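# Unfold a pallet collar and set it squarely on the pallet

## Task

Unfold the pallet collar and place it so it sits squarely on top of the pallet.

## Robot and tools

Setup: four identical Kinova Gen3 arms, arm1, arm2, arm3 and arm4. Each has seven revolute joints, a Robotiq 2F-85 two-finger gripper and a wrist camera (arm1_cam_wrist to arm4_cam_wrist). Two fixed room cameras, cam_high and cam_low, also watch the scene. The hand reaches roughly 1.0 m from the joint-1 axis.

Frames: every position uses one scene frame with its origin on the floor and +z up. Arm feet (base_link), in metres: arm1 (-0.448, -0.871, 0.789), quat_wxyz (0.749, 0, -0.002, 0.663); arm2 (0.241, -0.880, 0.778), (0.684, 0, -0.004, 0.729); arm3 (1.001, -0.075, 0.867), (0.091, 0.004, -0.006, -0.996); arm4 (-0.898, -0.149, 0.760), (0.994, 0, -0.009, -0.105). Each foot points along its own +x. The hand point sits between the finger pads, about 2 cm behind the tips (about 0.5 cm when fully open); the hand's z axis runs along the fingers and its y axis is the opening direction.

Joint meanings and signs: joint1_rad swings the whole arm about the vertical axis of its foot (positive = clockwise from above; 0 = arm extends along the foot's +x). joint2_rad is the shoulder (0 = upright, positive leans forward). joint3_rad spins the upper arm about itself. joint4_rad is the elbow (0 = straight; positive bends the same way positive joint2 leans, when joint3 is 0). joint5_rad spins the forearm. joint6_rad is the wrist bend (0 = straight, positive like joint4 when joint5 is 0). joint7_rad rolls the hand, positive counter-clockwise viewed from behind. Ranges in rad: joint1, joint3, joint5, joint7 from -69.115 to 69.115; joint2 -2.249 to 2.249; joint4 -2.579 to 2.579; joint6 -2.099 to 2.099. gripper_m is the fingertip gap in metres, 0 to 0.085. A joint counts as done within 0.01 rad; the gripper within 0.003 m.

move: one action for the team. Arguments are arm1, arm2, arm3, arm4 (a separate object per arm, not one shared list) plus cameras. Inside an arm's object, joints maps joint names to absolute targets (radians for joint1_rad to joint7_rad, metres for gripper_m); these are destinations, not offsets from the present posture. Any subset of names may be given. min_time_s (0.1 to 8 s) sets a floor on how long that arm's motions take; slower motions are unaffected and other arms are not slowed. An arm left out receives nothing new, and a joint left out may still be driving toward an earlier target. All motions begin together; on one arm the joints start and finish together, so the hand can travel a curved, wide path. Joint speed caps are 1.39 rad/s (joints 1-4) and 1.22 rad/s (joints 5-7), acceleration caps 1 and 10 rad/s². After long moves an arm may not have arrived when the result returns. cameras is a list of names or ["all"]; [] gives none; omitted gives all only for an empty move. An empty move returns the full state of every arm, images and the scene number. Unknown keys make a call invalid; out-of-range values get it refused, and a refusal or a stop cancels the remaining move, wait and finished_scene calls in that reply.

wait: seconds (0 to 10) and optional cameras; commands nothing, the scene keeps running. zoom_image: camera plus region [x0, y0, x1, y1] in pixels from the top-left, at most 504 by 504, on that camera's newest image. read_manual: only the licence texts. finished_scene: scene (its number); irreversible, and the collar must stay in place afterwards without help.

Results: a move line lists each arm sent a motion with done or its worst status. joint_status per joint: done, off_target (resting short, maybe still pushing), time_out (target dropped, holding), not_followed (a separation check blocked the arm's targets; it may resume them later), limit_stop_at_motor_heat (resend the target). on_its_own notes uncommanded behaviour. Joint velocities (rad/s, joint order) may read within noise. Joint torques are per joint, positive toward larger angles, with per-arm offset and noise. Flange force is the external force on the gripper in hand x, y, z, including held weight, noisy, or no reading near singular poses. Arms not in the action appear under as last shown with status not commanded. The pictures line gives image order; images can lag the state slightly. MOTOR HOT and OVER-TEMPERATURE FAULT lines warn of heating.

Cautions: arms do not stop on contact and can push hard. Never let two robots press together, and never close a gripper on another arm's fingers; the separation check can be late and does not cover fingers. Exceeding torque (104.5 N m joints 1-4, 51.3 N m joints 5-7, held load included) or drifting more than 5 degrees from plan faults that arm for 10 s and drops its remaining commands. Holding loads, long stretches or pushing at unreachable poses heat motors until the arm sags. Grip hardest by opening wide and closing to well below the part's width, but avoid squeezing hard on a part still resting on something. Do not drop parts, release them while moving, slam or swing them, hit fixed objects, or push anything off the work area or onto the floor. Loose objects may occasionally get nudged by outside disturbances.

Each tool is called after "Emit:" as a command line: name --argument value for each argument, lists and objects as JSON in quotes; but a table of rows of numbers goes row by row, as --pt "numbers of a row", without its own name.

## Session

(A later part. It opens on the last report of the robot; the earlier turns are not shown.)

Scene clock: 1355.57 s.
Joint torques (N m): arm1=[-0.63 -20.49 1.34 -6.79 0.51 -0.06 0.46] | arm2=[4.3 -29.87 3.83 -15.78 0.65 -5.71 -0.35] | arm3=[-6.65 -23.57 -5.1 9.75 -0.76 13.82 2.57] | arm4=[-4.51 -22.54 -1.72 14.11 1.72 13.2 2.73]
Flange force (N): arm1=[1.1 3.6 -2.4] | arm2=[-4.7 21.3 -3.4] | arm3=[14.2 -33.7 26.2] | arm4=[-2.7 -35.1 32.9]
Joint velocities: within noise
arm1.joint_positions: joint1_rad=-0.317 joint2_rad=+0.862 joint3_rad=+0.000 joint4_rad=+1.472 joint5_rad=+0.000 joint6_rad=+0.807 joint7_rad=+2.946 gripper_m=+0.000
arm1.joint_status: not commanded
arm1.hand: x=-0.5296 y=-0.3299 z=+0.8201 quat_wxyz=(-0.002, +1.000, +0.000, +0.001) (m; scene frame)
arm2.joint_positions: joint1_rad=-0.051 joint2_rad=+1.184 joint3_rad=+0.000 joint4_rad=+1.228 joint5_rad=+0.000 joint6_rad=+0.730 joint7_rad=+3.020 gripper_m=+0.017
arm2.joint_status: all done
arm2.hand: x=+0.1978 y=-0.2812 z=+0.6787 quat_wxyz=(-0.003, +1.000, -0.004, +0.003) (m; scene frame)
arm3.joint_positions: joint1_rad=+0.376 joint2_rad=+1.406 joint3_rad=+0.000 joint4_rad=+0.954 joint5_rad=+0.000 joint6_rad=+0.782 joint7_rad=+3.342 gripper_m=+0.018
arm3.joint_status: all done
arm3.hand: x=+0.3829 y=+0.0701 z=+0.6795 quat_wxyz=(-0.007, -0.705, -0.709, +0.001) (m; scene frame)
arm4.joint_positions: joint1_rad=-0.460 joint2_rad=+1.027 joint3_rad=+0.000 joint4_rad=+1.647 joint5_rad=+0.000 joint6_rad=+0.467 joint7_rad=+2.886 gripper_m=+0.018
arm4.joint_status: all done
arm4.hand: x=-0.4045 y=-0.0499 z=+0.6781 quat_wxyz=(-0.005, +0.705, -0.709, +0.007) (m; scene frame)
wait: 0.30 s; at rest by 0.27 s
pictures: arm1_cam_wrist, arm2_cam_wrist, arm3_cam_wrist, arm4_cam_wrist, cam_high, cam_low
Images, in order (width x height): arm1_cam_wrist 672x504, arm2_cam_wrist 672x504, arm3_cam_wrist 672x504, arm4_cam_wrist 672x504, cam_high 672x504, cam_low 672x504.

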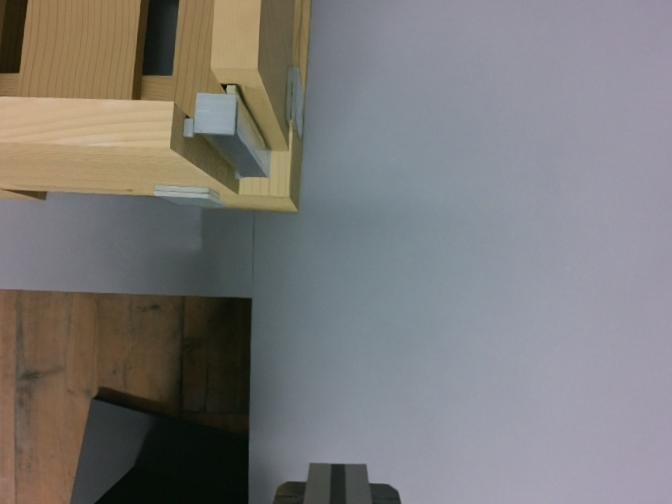

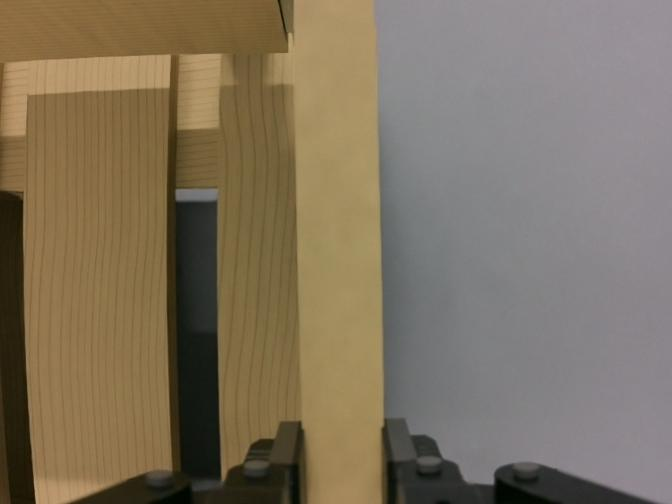

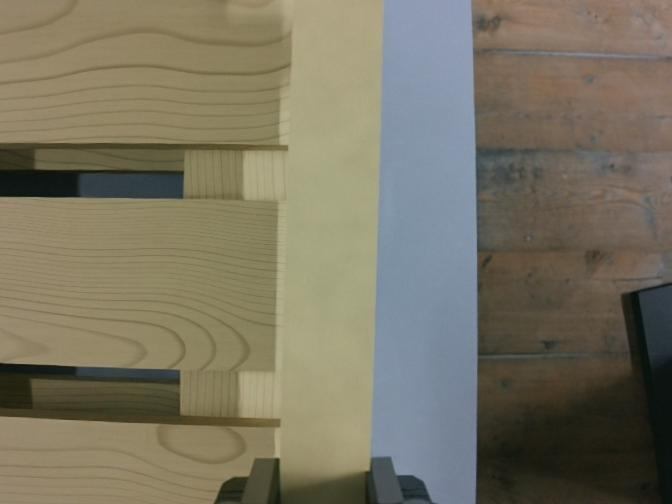

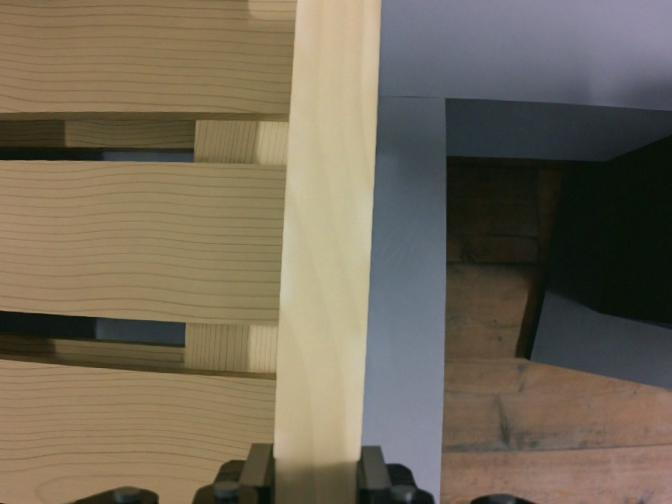

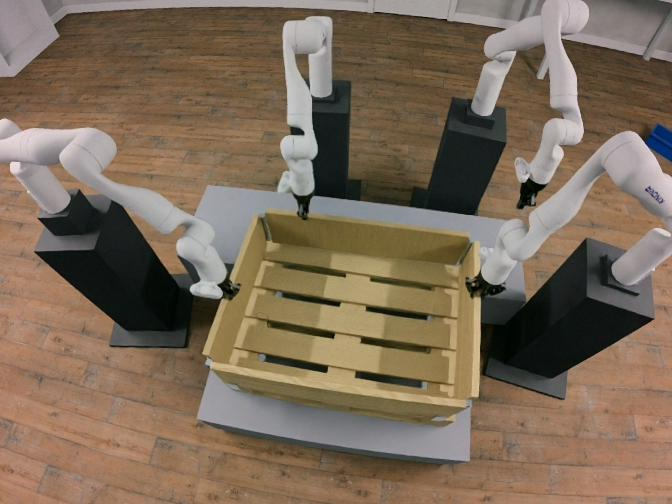

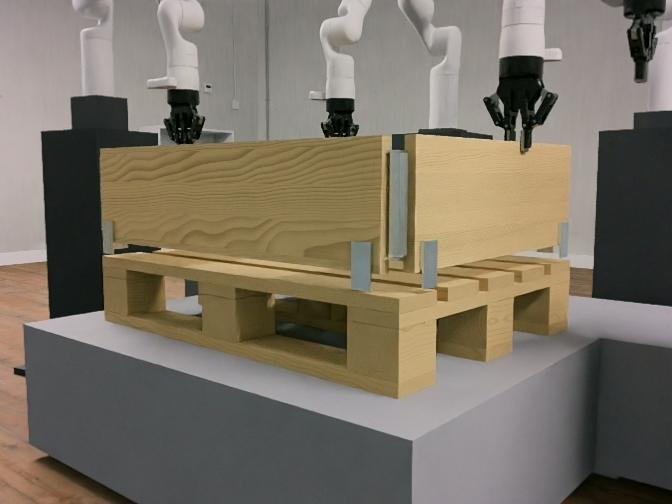

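Emit:
move --arm3 '{"joints":{"joint1_rad":0.3744,"joint2_rad":1.4187,"joint4_rad":0.9181,"joint6_rad":0.8048,"joint7_rad":3.3578},"min_time_s":1.2}'

Emit:
wait --seconds 0.3 --cameras '["arm1_cam_wrist","arm2_cam_wrist","arm3_cam_wrist","arm4_cam_wrist","cam_high","cam_low"]'

Emit:
zoom_image --camera "arm1_cam_wrist" --region '[130, 0, 340, 230]'

Emit:
zoom_image --camera "cam_low" --region '[330, 220, 490, 340]'

Emit:
zoom_image --camera "cam_low" --region '[80, 200, 240, 320]'

Emit:
zoom_image --camera "cam_high" --region '[355, 340, 525, 440]'

Scene clock: 1389.30 s.
Joint torques (N m): arm1=[-0.63 -20.47 1.34 -6.79 0.5 -0.04 0.48] | arm2=[1.5 -31.42 1.16 -17.27 -0.33 -6.49 -0.42] | arm3=[-10.7 -32.57 -7.79 0.1 -1.8 8.39 2.73] | arm4=[-1.15 -30.48 1.92 1.41 1.54 6.01 1.77]
Flange force (N): arm1=[1.1 3.7 -2.4] | arm2=[0.2 22.8 -2.4] | arm3=[16.5 -16.7 27.4] | arm4=[-3.2 -14.2 31.9]
move: arm3 done
Joint velocities: within noise
arm1, arm2, arm4: as last shown
arm2.hand: x=+0.1979 y=-0.2812 z=+0.6787 quat_wxyz=(-0.003, +1.000, -0.004, +0.003) (m; scene frame)
arm3.joint_positions: joint1_rad=+0.374 joint2_rad=+1.419 joint3_rad=+0.000 joint4_rad=+0.918 joint5_rad=+0.000 joint6_rad=+0.805 joint7_rad=+3.358 gripper_m=+0.018
arm3.joint_status: all done
arm3.hand: x=+0.3768 y=+0.0702 z=+0.6795 quat_wxyz=(-0.007, -0.699, -0.715, +0.001) (m; scene frame)
arm4.hand: x=-0.4046 y=-0.0499 z=+0.6781 quat_wxyz=(-0.005, +0.705, -0.709, +0.007) (m; scene frame)
pictures: none

Scene clock: 1389.60 s.
Joint torques (N m): arm1=[-0.62 -20.5 1.32 -6.78 0.49 -0.03 0.47] | arm2=[1.57 -31.42 1.16 -17.23 -0.33 -6.49 -0.45] | arm3=[-10.69 -32.57 -7.86 0.07 -1.81 8.37 2.7] | arm4=[-1.21 -30.48 2.01 1.38 1.54 5.93 1.73]
Flange force (N): arm1=[1.1 3.6 -2.4] | arm2=[0.2 22.7 -2.3] | arm3=[16.5 -16.5 27.4] | arm4=[-3.0 -14.4 31.7]
Joint velocities: within noise
arm1.joint_positions: joint1_rad=-0.317 joint2_rad=+0.862 joint3_rad=+0.000 joint4_rad=+1.472 joint5_rad=+0.000 joint6_rad=+0.807 joint7_rad=+2.946 gripper_m=+0.000
arm1.joint_status: not commanded
arm1.hand: x=-0.5296 y=-0.3299 z=+0.8201 quat_wxyz=(-0.002, +1.000, +0.000, +0.001) (m; scene frame)
arm2.joint_positions: joint1_rad=-0.051 joint2_rad=+1.184 joint3_rad=+0.000 joint4_rad=+1.228 joint5_rad=+0.000 joint6_rad=+0.730 joint7_rad=+3.020 gripper_m=+0.017
arm2.joint_status: not commanded
arm2.hand: x=+0.1979 y=-0.2812 z=+0.6787 quat_wxyz=(-0.003, +1.000, -0.004, +0.003) (m; scene frame)
arm3.joint_positions: joint1_rad=+0.374 joint2_rad=+1.419 joint3_rad=+0.000 joint4_rad=+0.918 joint5_rad=+0.000 joint6_rad=+0.805 joint7_rad=+3.358 gripper_m=+0.018
arm3.joint_status: all done
arm3.hand: x=+0.3768 y=+0.0702 z=+0.6795 quat_wxyz=(-0.007, -0.699, -0.715, +0.001) (m; scene frame)
arm4.joint_positions: joint1_rad=-0.460 joint2_rad=+1.027 joint3_rad=+0.000 joint4_rad=+1.647 joint5_rad=+0.000 joint6_rad=+0.467 joint7_rad=+2.886 gripper_m=+0.018
arm4.joint_status: not commanded
arm4.hand: x=-0.4046 y=-0.0499 z=+0.6781 quat_wxyz=(-0.005, +0.705, -0.709, +0.007) (m; scene frame)
wait: 0.30 s; at rest by 0.27 s
pictures: arm1_cam_wrist, arm2_cam_wrist, arm3_cam_wrist, arm4_cam_wrist, cam_high, cam_low
Images, in order (width x height): arm1_cam_wrist 672x504, arm2_cam_wrist 672x504, arm3_cam_wrist 672x504, arm4_cam_wrist 672x504, cam_high 672x504, cam_low 672x504.

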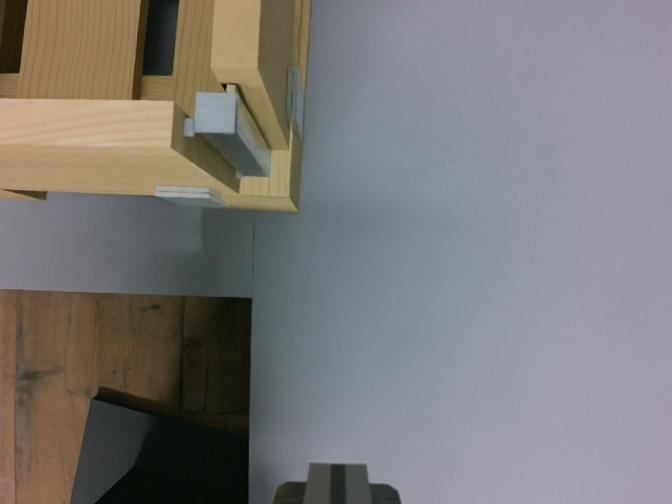

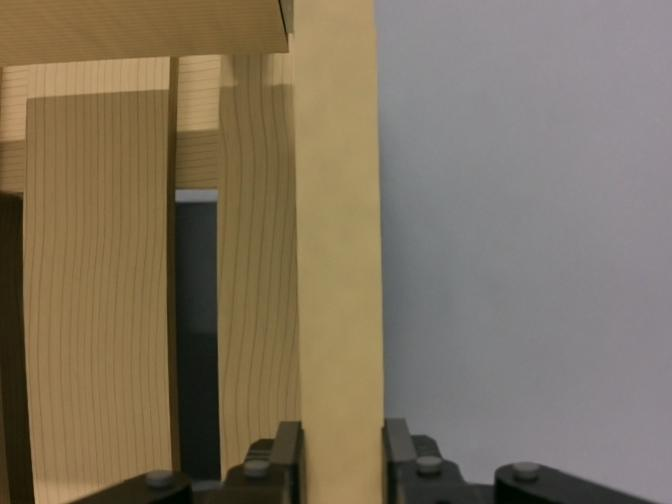

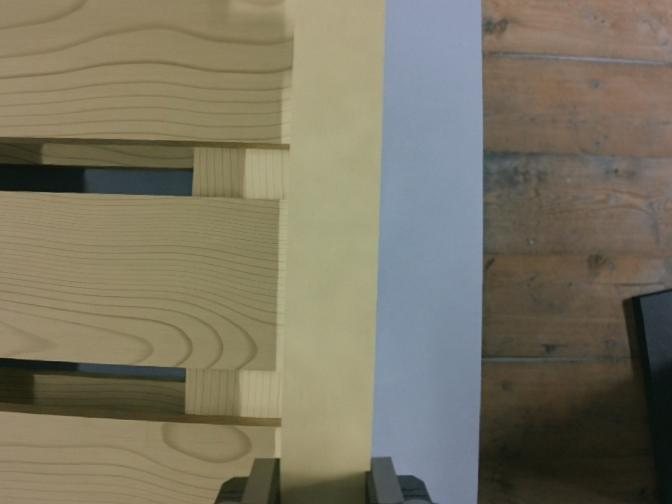

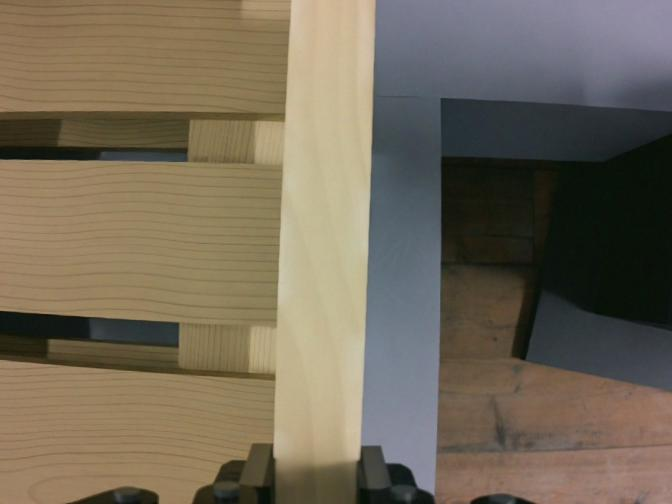

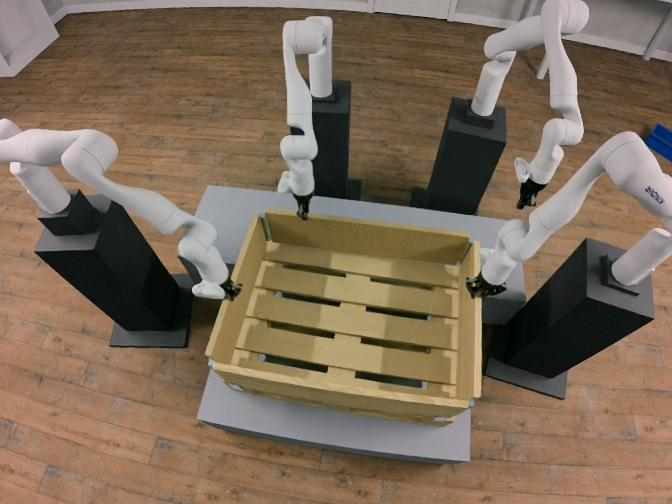

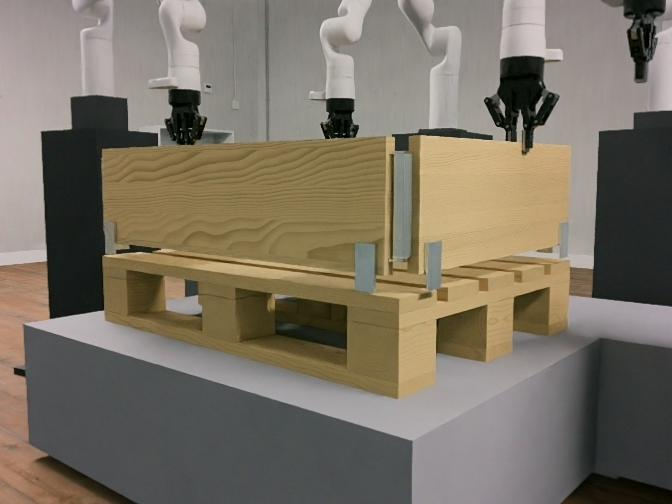

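Scaled by 2.191.

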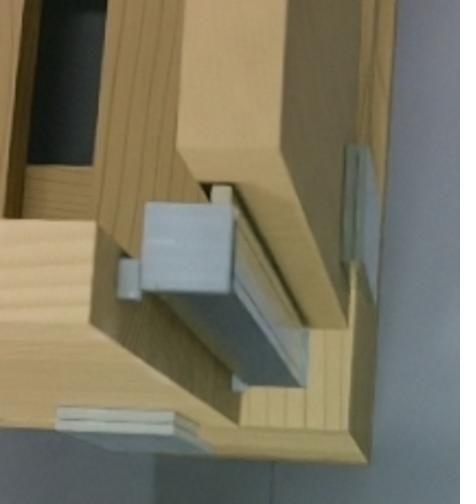

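Scaled by 3.150 from the camera's 672x504 image, which has a finer 960x720 frame.

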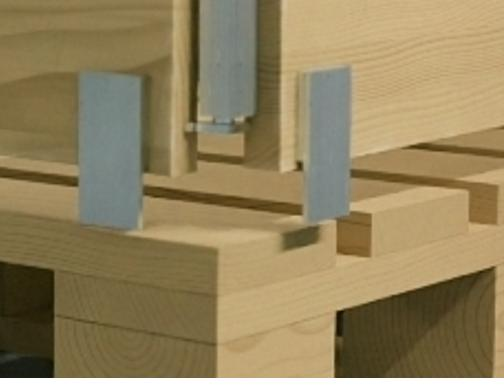

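Scaled by 3.150 from the camera's 672x504 image, which has a finer 960x720 frame.

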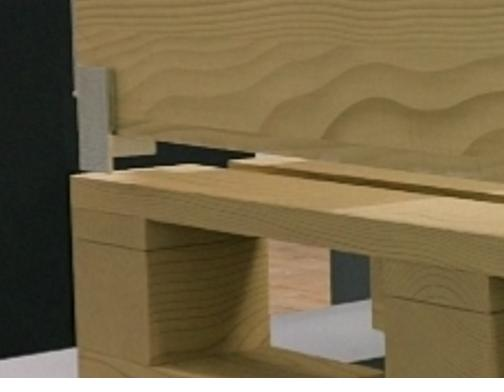

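Scaled by 2.965 from the camera's 672x504 image, which has a finer 960x720 frame.

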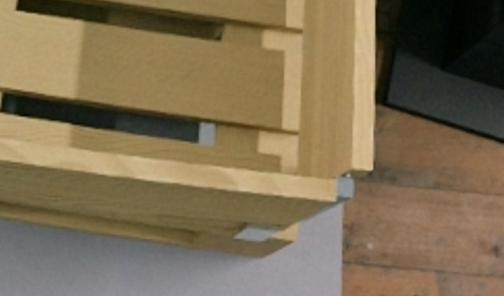

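Emit:
move --arm2 '{"joints":{"joint1_rad":-0.0480,"joint2_rad":1.1840,"joint4_rad":1.2284,"joint6_rad":0.7292,"joint7_rad":3.0229},"min_time_s":0.6}' --arm3 '{"joints":{"joint1_rad":0.3751,"joint2_rad":1.4150,"joint4_rad":0.9288,"joint6_rad":0.7978,"joint7_rad":3.3585},"min_time_s":0.6}' --arm4 '{"joints":{"joint1_rad":-0.4595,"joint2_rad":1.0292,"joint4_rad":1.6406,"joint6_rad":0.4717,"joint7_rad":2.8864},"min_time_s":0.6}'

Emit:
move --arm2 '{"joints":{"joint1_rad":-0.0480,"joint2_rad":1.2048,"joint4_rad":1.2215,"joint6_rad":0.7153,"joint7_rad":3.0229},"min_time_s":1.5}' --arm3 '{"joints":{"joint1_rad":0.3751,"joint2_rad":1.4383,"joint4_rad":0.9113,"joint6_rad":0.7920,"joint7_rad":3.3585},"min_time_s":1.5}' --arm4 '{"joints":{"joint1_rad":-0.4595,"joint2_rad":1.0526,"joint4_rad":1.6353,"joint6_rad":0.4537,"joint7_rad":2.8864},"min_time_s":1.5}' --cameras '["arm1_cam_wrist","arm2_cam_wrist","cam_high","cam_low"]'

Emit:
zoom_image --camera "arm1_cam_wrist" --region '[130, 0, 340, 230]'

Emit:
zoom_image --camera "cam_low" --region '[330, 220, 490, 340]'

Emit:
zoom_image --camera "cam_low" --region '[80, 200, 240, 320]'

Emit:
zoom_image --camera "cam_low" --region '[500, 200, 620, 300]'

Emit:
zoom_image --camera "cam_high" --region '[355, 340, 525, 440]'

Emit:
zoom_image --camera "cam_high" --region '[195, 340, 365, 440]'

Scene clock: 1441.70 s.
Joint torques (N m): arm1=[-0.6 -20.49 1.32 -6.8 0.5 -0.05 0.45] | arm2=[1.35 -30.78 0.96 -16.36 -0.48 -6.01 -0.39] | arm3=[-9.77 -32.28 -7.07 0.42 -1.48 8.49 2.7] | arm4=[-1.57 -30.37 1.62 1.64 1.61 6.17 1.86]
Flange force (N): arm1=[1.1 3.7 -2.4] | arm2=[0.3 21.0 -2.4] | arm3=[15.3 -17.4 27.4] | arm4=[-2.6 -14.9 31.8]
move: arm2 done; arm3 done; arm4 done
Joint velocities: within noise
arm1: as last shown
arm2.joint_positions: joint1_rad=-0.048 joint2_rad=+1.184 joint3_rad=+0.000 joint4_rad=+1.228 joint5_rad=+0.000 joint6_rad=+0.729 joint7_rad=+3.023 gripper_m=+0.017
arm2.joint_status: all done
arm2.hand: x=+0.1996 y=-0.2812 z=+0.6787 quat_wxyz=(-0.003, +1.000, -0.004, +0.003) (m; scene frame)
arm3.joint_positions: joint1_rad=+0.375 joint2_rad=+1.415 joint3_rad=+0.000 joint4_rad=+0.929 joint5_rad=+0.000 joint6_rad=+0.798 joint7_rad=+3.359 gripper_m=+0.018
arm3.joint_status: all done
arm3.hand: x=+0.3786 y=+0.0703 z=+0.6795 quat_wxyz=(-0.007, -0.699, -0.715, +0.001) (m; scene frame)
arm4.joint_positions: joint1_rad=-0.460 joint2_rad=+1.029 joint3_rad=+0.000 joint4_rad=+1.641 joint5_rad=+0.000 joint6_rad=+0.472 joint7_rad=+2.886 gripper_m=+0.018
arm4.joint_status: all done
arm4.hand: x=-0.4028 y=-0.0498 z=+0.6782 quat_wxyz=(-0.005, +0.705, -0.709, +0.007) (m; scene frame)
pictures: none

Scene clock: 1443.50 s.
Joint torques (N m): arm1=[-0.62 -20.51 1.33 -6.78 0.5 -0.05 0.47] | arm2=[9.09 18.87 7.84 -8.33 2.61 -13.96 -0.35] | arm3=[-24.11 -4.96 -19.08 6.59 -5.87 6.09 2.79] | arm4=[2.04 -37.62 6.11 -1.86 2.64 5.2 1.96]
Flange force (N): arm1=[1.0 3.5 -2.4] | arm2=[-11.2 41.6 -101.8] | arm3=[34.2 -1.6 -21.6] | arm4=[-8.8 -8.8 43.8]
move: arm2 done; arm3 done; arm4 done
Joint velocities: within noise
arm1: as last shown
arm2.joint_positions: joint1_rad=-0.048 joint2_rad=+1.205 joint3_rad=+0.000 joint4_rad=+1.221 joint5_rad=+0.000 joint6_rad=+0.715 joint7_rad=+3.023 gripper_m=+0.017
arm2.joint_status: all done
arm2.hand: x=+0.1996 y=-0.2811 z=+0.6677 quat_wxyz=(-0.003, +1.000, -0.004, +0.003) (m; scene frame)
arm3.joint_positions: joint1_rad=+0.375 joint2_rad=+1.438 joint3_rad=+0.000 joint4_rad=+0.911 joint5_rad=+0.000 joint6_rad=+0.792 joint7_rad=+3.359 gripper_m=+0.018
arm3.joint_status: all done
arm3.hand: x=+0.3786 y=+0.0703 z=+0.6686 quat_wxyz=(-0.007, -0.699, -0.715, +0.001) (m; scene frame)
arm4.joint_positions: joint1_rad=-0.460 joint2_rad=+1.053 joint3_rad=+0.000 joint4_rad=+1.635 joint5_rad=+0.000 joint6_rad=+0.454 joint7_rad=+2.886 gripper_m=+0.018
arm4.joint_status: all done
arm4.hand: x=-0.4028 y=-0.0498 z=+0.6671 quat_wxyz=(-0.005, +0.705, -0.709, +0.007) (m; scene frame)
pictures: arm1_cam_wrist, arm2_cam_wrist, cam_high, cam_low
Images, in order (width x height): arm1_cam_wrist 672x504, arm2_cam_wrist 672x504, cam_high 672x504, cam_low 672x504.

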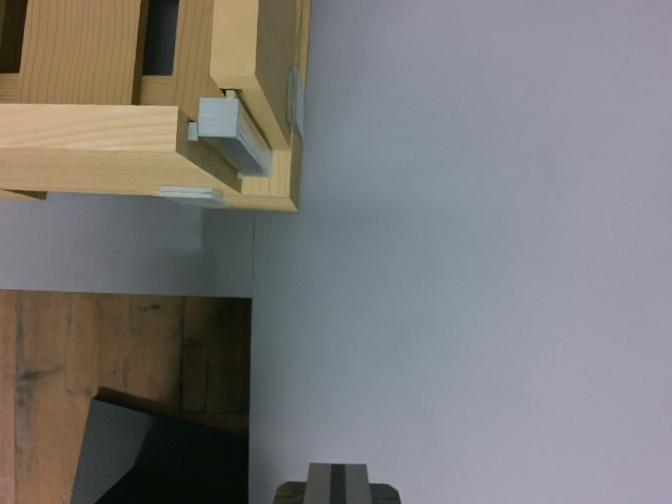

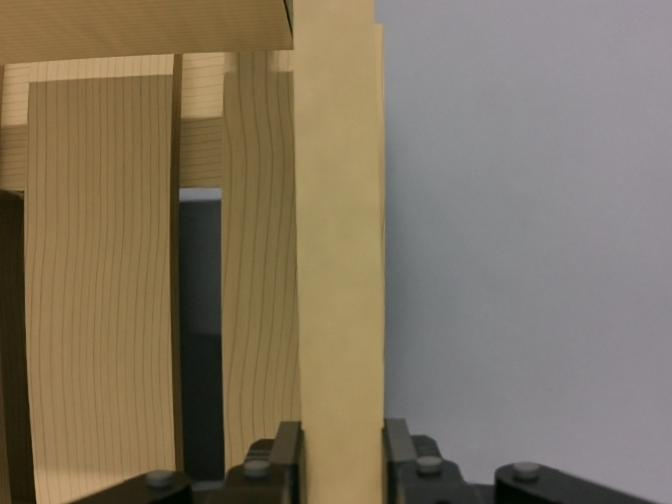

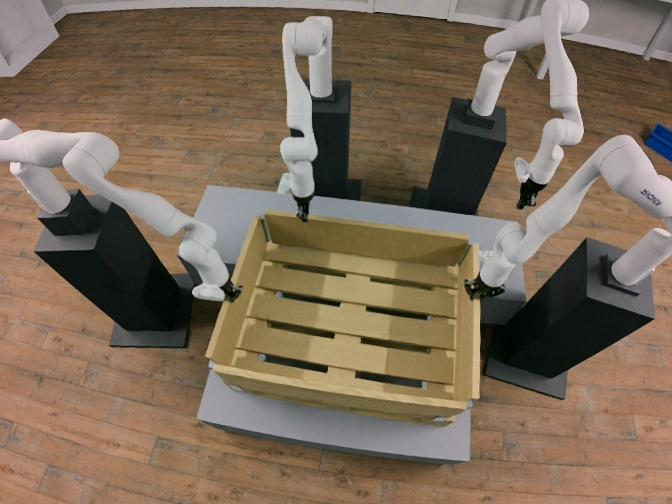

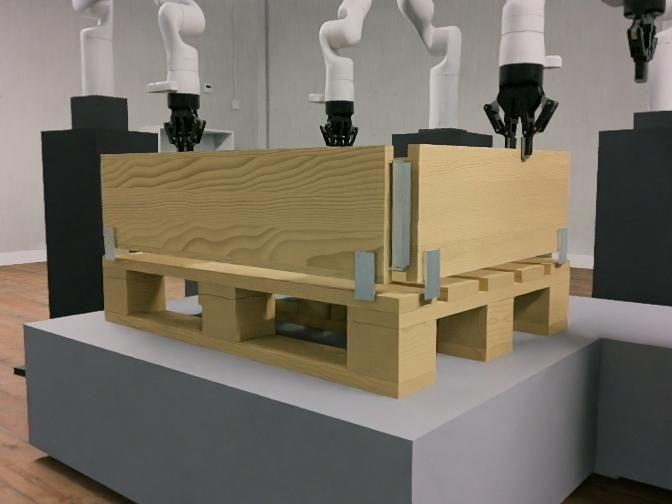

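Scaled by 2.191.

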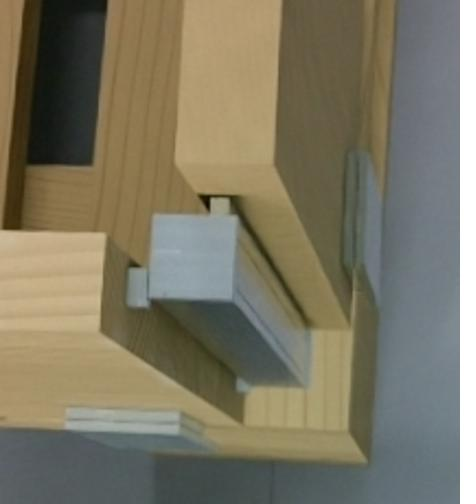

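Scaled by 3.150 from the camera's 672x504 image, which has a finer 960x720 frame.

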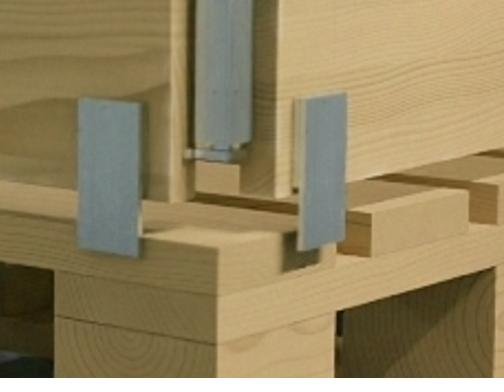

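Scaled by 3.150 from the camera's 672x504 image, which has a finer 960x720 frame.

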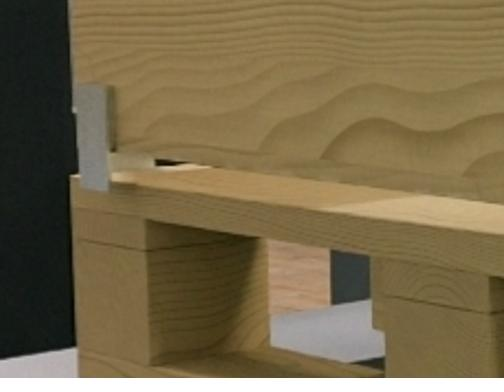

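Scaled by 4.200 from the camera's 672x504 image, which has a finer 960x720 frame.

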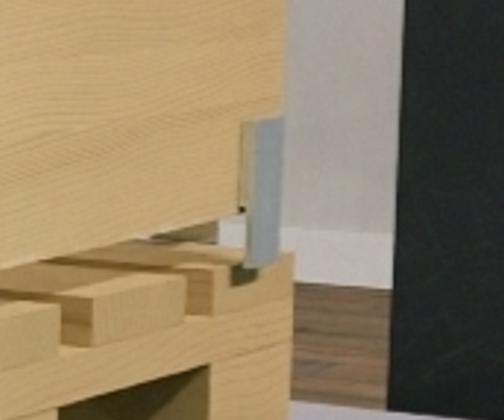

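Scaled by 2.965 from the camera's 672x504 image, which has a finer 960x720 frame.

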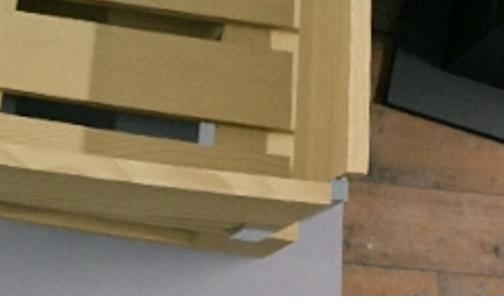

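Scaled by 2.965 from the camera's 672x504 image, which has a finer 960x720 frame.

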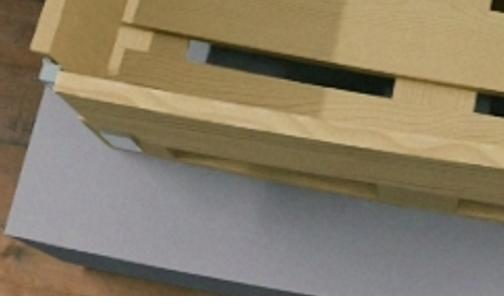

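Emit:
zoom_image --camera "arm2_cam_wrist" --region '[160, 0, 412, 252]'

Emit:
move --arm2 '{"joints":{"joint1_rad":-0.0480,"joint2_rad":1.1840,"joint4_rad":1.2284,"joint6_rad":0.7292,"joint7_rad":3.0229},"min_time_s":1.0}' --arm3 '{"joints":{"joint1_rad":0.3751,"joint2_rad":1.4150,"joint4_rad":0.9288,"joint6_rad":0.7978,"joint7_rad":3.3585},"min_time_s":1.0}' --arm4 '{"joints":{"joint1_rad":-0.4595,"joint2_rad":1.0292,"joint4_rad":1.6406,"joint6_rad":0.4717,"joint7_rad":2.8864},"min_time_s":1.0}' --cameras '["arm2_cam_wrist"]'

Emit:
zoom_image --camera "arm2_cam_wrist" --region '[160, 0, 412, 252]'

Emit:
zoom_image --camera "arm2_cam_wrist" --region '[160, 252, 412, 504]'

Scaled by 2.000.

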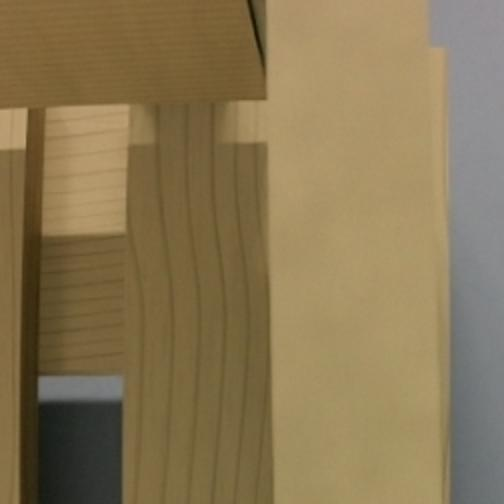

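Scene clock: 1480.47 s.
Joint torques (N m): arm1=[-0.62 -20.49 1.32 -6.8 0.5 -0.03 0.45] | arm2=[0.98 -30.19 0.65 -15.54 -0.48 -5.59 -0.29] | arm3=[-8.84 -32.76 -6.31 -0.03 -1.23 8.26 2.58] | arm4=[-1.39 -30.66 1.82 1.05 1.54 5.86 1.7]
Flange force (N): arm1=[1.1 3.7 -2.4] | arm2=[0.6 19.3 -2.5] | arm3=[13.9 -16.9 27.6] | arm4=[-2.5 -13.8 31.7]
move: arm2 done; arm3 done; arm4 done
Joint velocities: within noise
arm1: as last shown
arm2.joint_positions: joint1_rad=-0.048 joint2_rad=+1.184 joint3_rad=+0.000 joint4_rad=+1.228 joint5_rad=+0.000 joint6_rad=+0.729 joint7_rad=+3.023 gripper_m=+0.017
arm2.joint_status: all done
arm2.hand: x=+0.1996 y=-0.2812 z=+0.6787 quat_wxyz=(-0.003, +1.000, -0.004, +0.003) (m; scene frame)
arm3.joint_positions: joint1_rad=+0.375 joint2_rad=+1.415 joint3_rad=+0.000 joint4_rad=+0.929 joint5_rad=+0.000 joint6_rad=+0.798 joint7_rad=+3.359 gripper_m=+0.018
arm3.joint_status: all done
arm3.hand: x=+0.3786 y=+0.0703 z=+0.6795 quat_wxyz=(-0.007, -0.699, -0.715, +0.001) (m; scene frame)
arm4.joint_positions: joint1_rad=-0.460 joint2_rad=+1.029 joint3_rad=+0.000 joint4_rad=+1.641 joint5_rad=+0.000 joint6_rad=+0.472 joint7_rad=+2.886 gripper_m=+0.018
arm4.joint_status: all done
arm4.hand: x=-0.4028 y=-0.0498 z=+0.6782 quat_wxyz=(-0.005, +0.705, -0.709, +0.007) (m; scene frame)
pictures: arm2_cam_wrist
Images, in order (width x height): arm2_cam_wrist 672x504.

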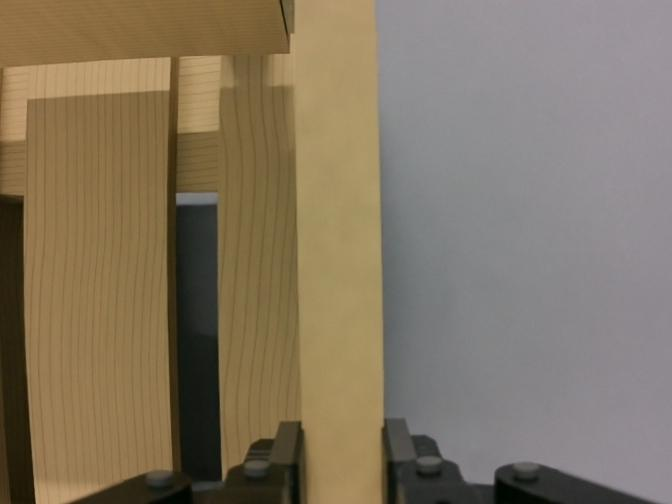

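Scaled by 2.000.

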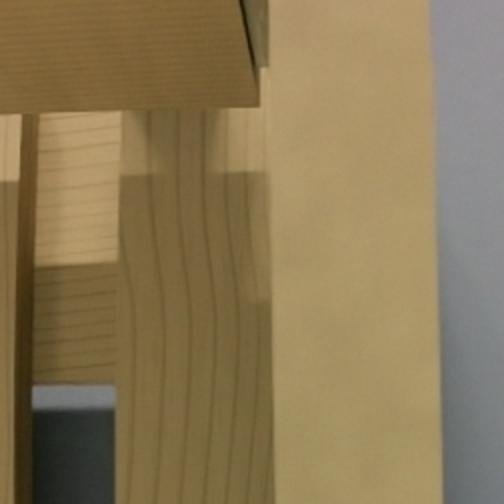

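Scaled by 2.000.

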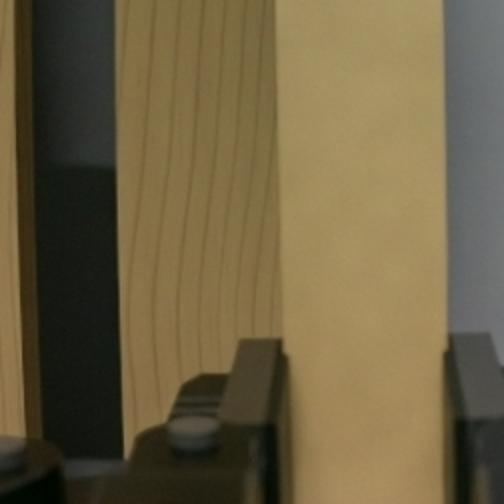

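Emit:
move --arm2 '{"joints":{"joint1_rad":-0.0498,"joint2_rad":1.1671,"joint4_rad":1.2770,"joint6_rad":0.6974,"joint7_rad":3.0036},"min_time_s":1.2}' --arm3 '{"joints":{"joint1_rad":0.3548,"joint2_rad":1.4093,"joint4_rad":0.9457,"joint6_rad":0.7866,"joint7_rad":3.3382},"min_time_s":1.2}'

Emit:
wait --seconds 0.3 --cameras '["arm1_cam_wrist","arm2_cam_wrist","arm3_cam_wrist","arm4_cam_wrist","cam_high","cam_low"]'

Emit:
zoom_image --camera "arm1_cam_wrist" --region '[130, 0, 340, 230]'

Emit:
zoom_image --camera "cam_low" --region '[330, 220, 490, 340]'

Emit:
zoom_image --camera "cam_low" --region '[80, 200, 240, 320]'

Emit:
zoom_image --camera "cam_high" --region '[355, 340, 525, 440]'

Emit:
zoom_image --camera "cam_high" --region '[195, 340, 365, 440]'

Emit:
zoom_image --camera "arm2_cam_wrist" --region '[160, 0, 412, 252]'

Scene clock: 1522.10 s.
Joint torques (N m): arm1=[-0.64 -20.51 1.3 -6.8 0.49 -0.05 0.47] | arm2=[2.2 -29.94 1.86 -15.3 -0.06 -5.53 -0.31] | arm3=[-9.26 -32.07 -6.86 0.54 -1.48 8.46 2.5] | arm4=[-1.78 -29.89 1.18 2.41 1.33 6.62 1.64]
Flange force (N): arm1=[1.1 3.6 -2.4] | arm2=[-1.2 18.9 -2.2] | arm3=[14.4 -17.4 27.2] | arm4=[-2.1 -16.3 31.9]
move: arm2 done; arm3 done
MOTOR HOT: the motor of arm2's joint2_rad reports 61 °C; the controller stops that arm at 75 °C. To cool a motor, set the load down, stop pushing, or move to a pose that needs little force.
Joint velocities: within noise
arm1, arm4: as last shown
arm2.joint_positions: joint1_rad=-0.050 joint2_rad=+1.167 joint3_rad=+0.000 joint4_rad=+1.277 joint5_rad=+0.000 joint6_rad=+0.697 joint7_rad=+3.004 gripper_m=+0.017
arm2.joint_status: all done
arm2.hand: x=+0.1997 y=-0.2914 z=+0.6787 quat_wxyz=(-0.003, +1.000, -0.012, +0.003) (m; scene frame)
arm3.joint_positions: joint1_rad=+0.355 joint2_rad=+1.409 joint3_rad=+0.000 joint4_rad=+0.946 joint5_rad=+0.000 joint6_rad=+0.787 joint7_rad=+3.338 gripper_m=+0.018
arm3.joint_status: all done
arm3.hand: x=+0.3786 y=+0.0571 z=+0.6795 quat_wxyz=(-0.007, -0.699, -0.715, +0.001) (m; scene frame)
pictures: none

Scene clock: 1522.40 s.
Joint torques (N m): arm1=[-0.62 -20.49 1.31 -6.77 0.5 -0.05 0.47] | arm2=[2.29 -29.88 1.91 -15.35 -0.06 -5.54 -0.34] | arm3=[-9.29 -32.05 -6.86 0.56 -1.47 8.5 2.45] | arm4=[-1.83 -29.94 1.15 2.51 1.29 6.63 1.65]
Flange force (N): arm1=[1.0 3.5 -2.4] | arm2=[-1.2 19.2 -2.3] | arm3=[14.5 -17.3 27.2] | arm4=[-2.1 -16.7 32.1]
MOTOR HOT: still on. The motor of arm2's joint2_rad reports 61 °C.
Joint velocities: within noise
arm1.joint_positions: joint1_rad=-0.317 joint2_rad=+0.862 joint3_rad=+0.000 joint4_rad=+1.472 joint5_rad=+0.000 joint6_rad=+0.807 joint7_rad=+2.946 gripper_m=+0.000
arm1.joint_status: not commanded
arm1.hand: x=-0.5296 y=-0.3299 z=+0.8201 quat_wxyz=(-0.002, +1.000, +0.000, +0.001) (m; scene frame)
arm2.joint_positions: joint1_rad=-0.050 joint2_rad=+1.167 joint3_rad=+0.000 joint4_rad=+1.277 joint5_rad=+0.000 joint6_rad=+0.697 joint7_rad=+3.004 gripper_m=+0.017
arm2.joint_status: all done
arm2.hand: x=+0.1997 y=-0.2914 z=+0.6787 quat_wxyz=(-0.003, +1.000, -0.012, +0.003) (m; scene frame)
arm3.joint_positions: joint1_rad=+0.355 joint2_rad=+1.409 joint3_rad=+0.000 joint4_rad=+0.946 joint5_rad=+0.000 joint6_rad=+0.787 joint7_rad=+3.338 gripper_m=+0.018
arm3.joint_status: all done
arm3.hand: x=+0.3786 y=+0.0571 z=+0.6795 quat_wxyz=(-0.007, -0.699, -0.715, +0.001) (m; scene frame)
arm4.joint_positions: joint1_rad=-0.460 joint2_rad=+1.029 joint3_rad=+0.000 joint4_rad=+1.641 joint5_rad=+0.000 joint6_rad=+0.472 joint7_rad=+2.886 gripper_m=+0.018
arm4.joint_status: not commanded
arm4.hand: x=-0.4028 y=-0.0498 z=+0.6782 quat_wxyz=(-0.005, +0.705, -0.709, +0.007) (m; scene frame)
wait: 0.30 s; at rest by 0.27 s
pictures: arm1_cam_wrist, arm2_cam_wrist, arm3_cam_wrist, arm4_cam_wrist, cam_high, cam_low
Images, in order (width x height): arm1_cam_wrist 672x504, arm2_cam_wrist 672x504, arm3_cam_wrist 672x504, arm4_cam_wrist 672x504, cam_high 672x504, cam_low 672x504.

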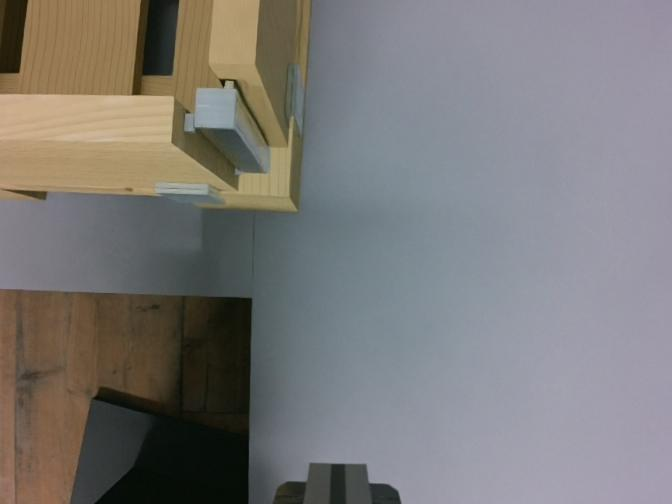

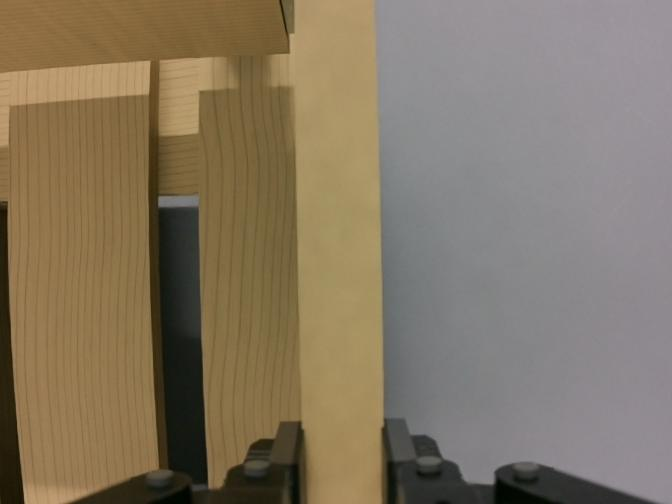

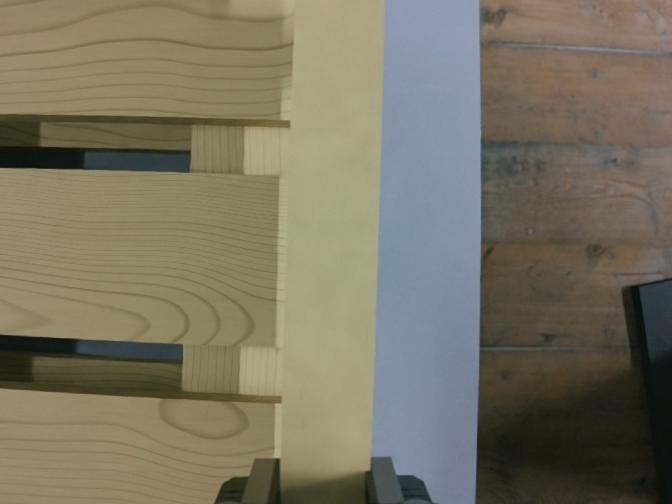

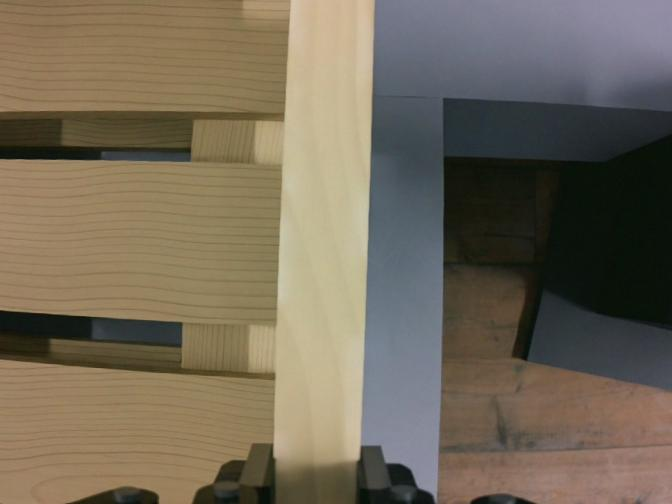

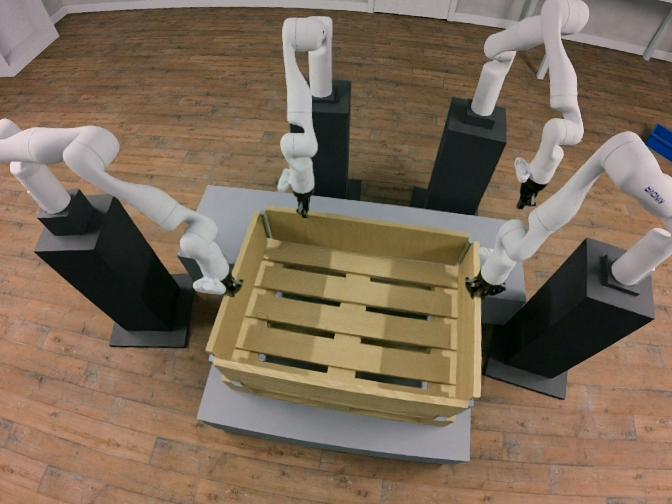

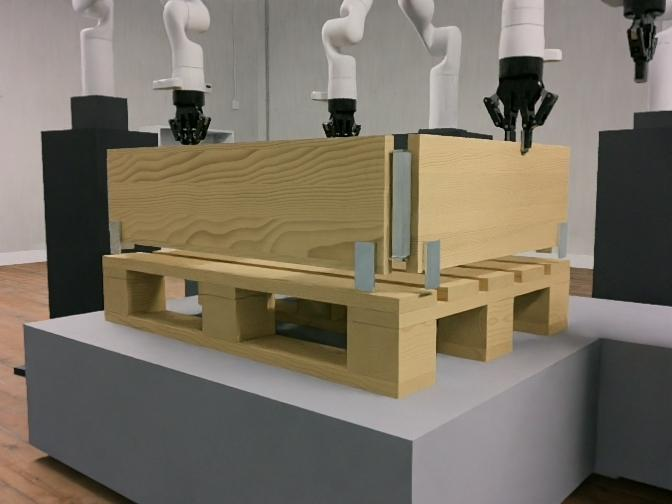

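Scaled by 2.191.

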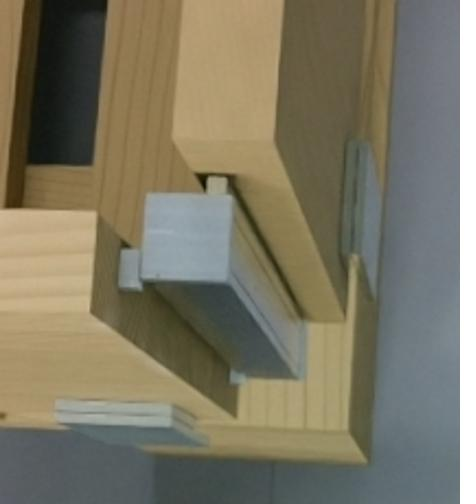

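Scaled by 3.150 from the camera's 672x504 image, which has a finer 960x720 frame.

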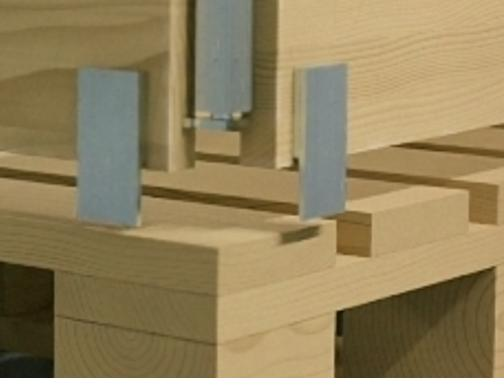

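Scaled by 3.150 from the camera's 672x504 image, which has a finer 960x720 frame.

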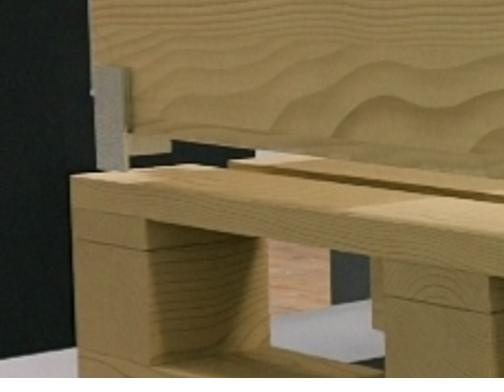

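Scaled by 2.965 from the camera's 672x504 image, which has a finer 960x720 frame.

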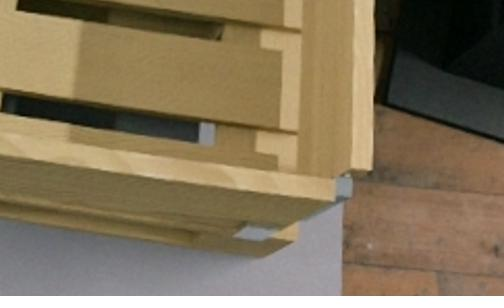

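Scaled by 2.965 from the camera's 672x504 image, which has a finer 960x720 frame.

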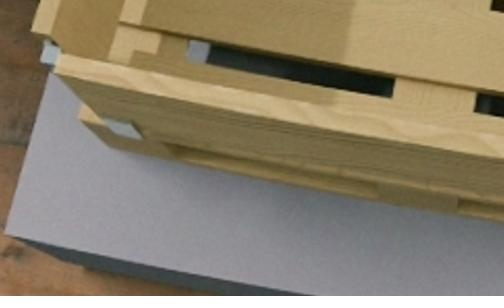

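Scaled by 2.000.

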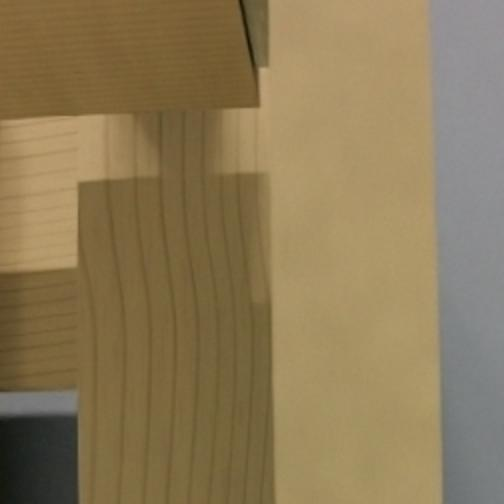

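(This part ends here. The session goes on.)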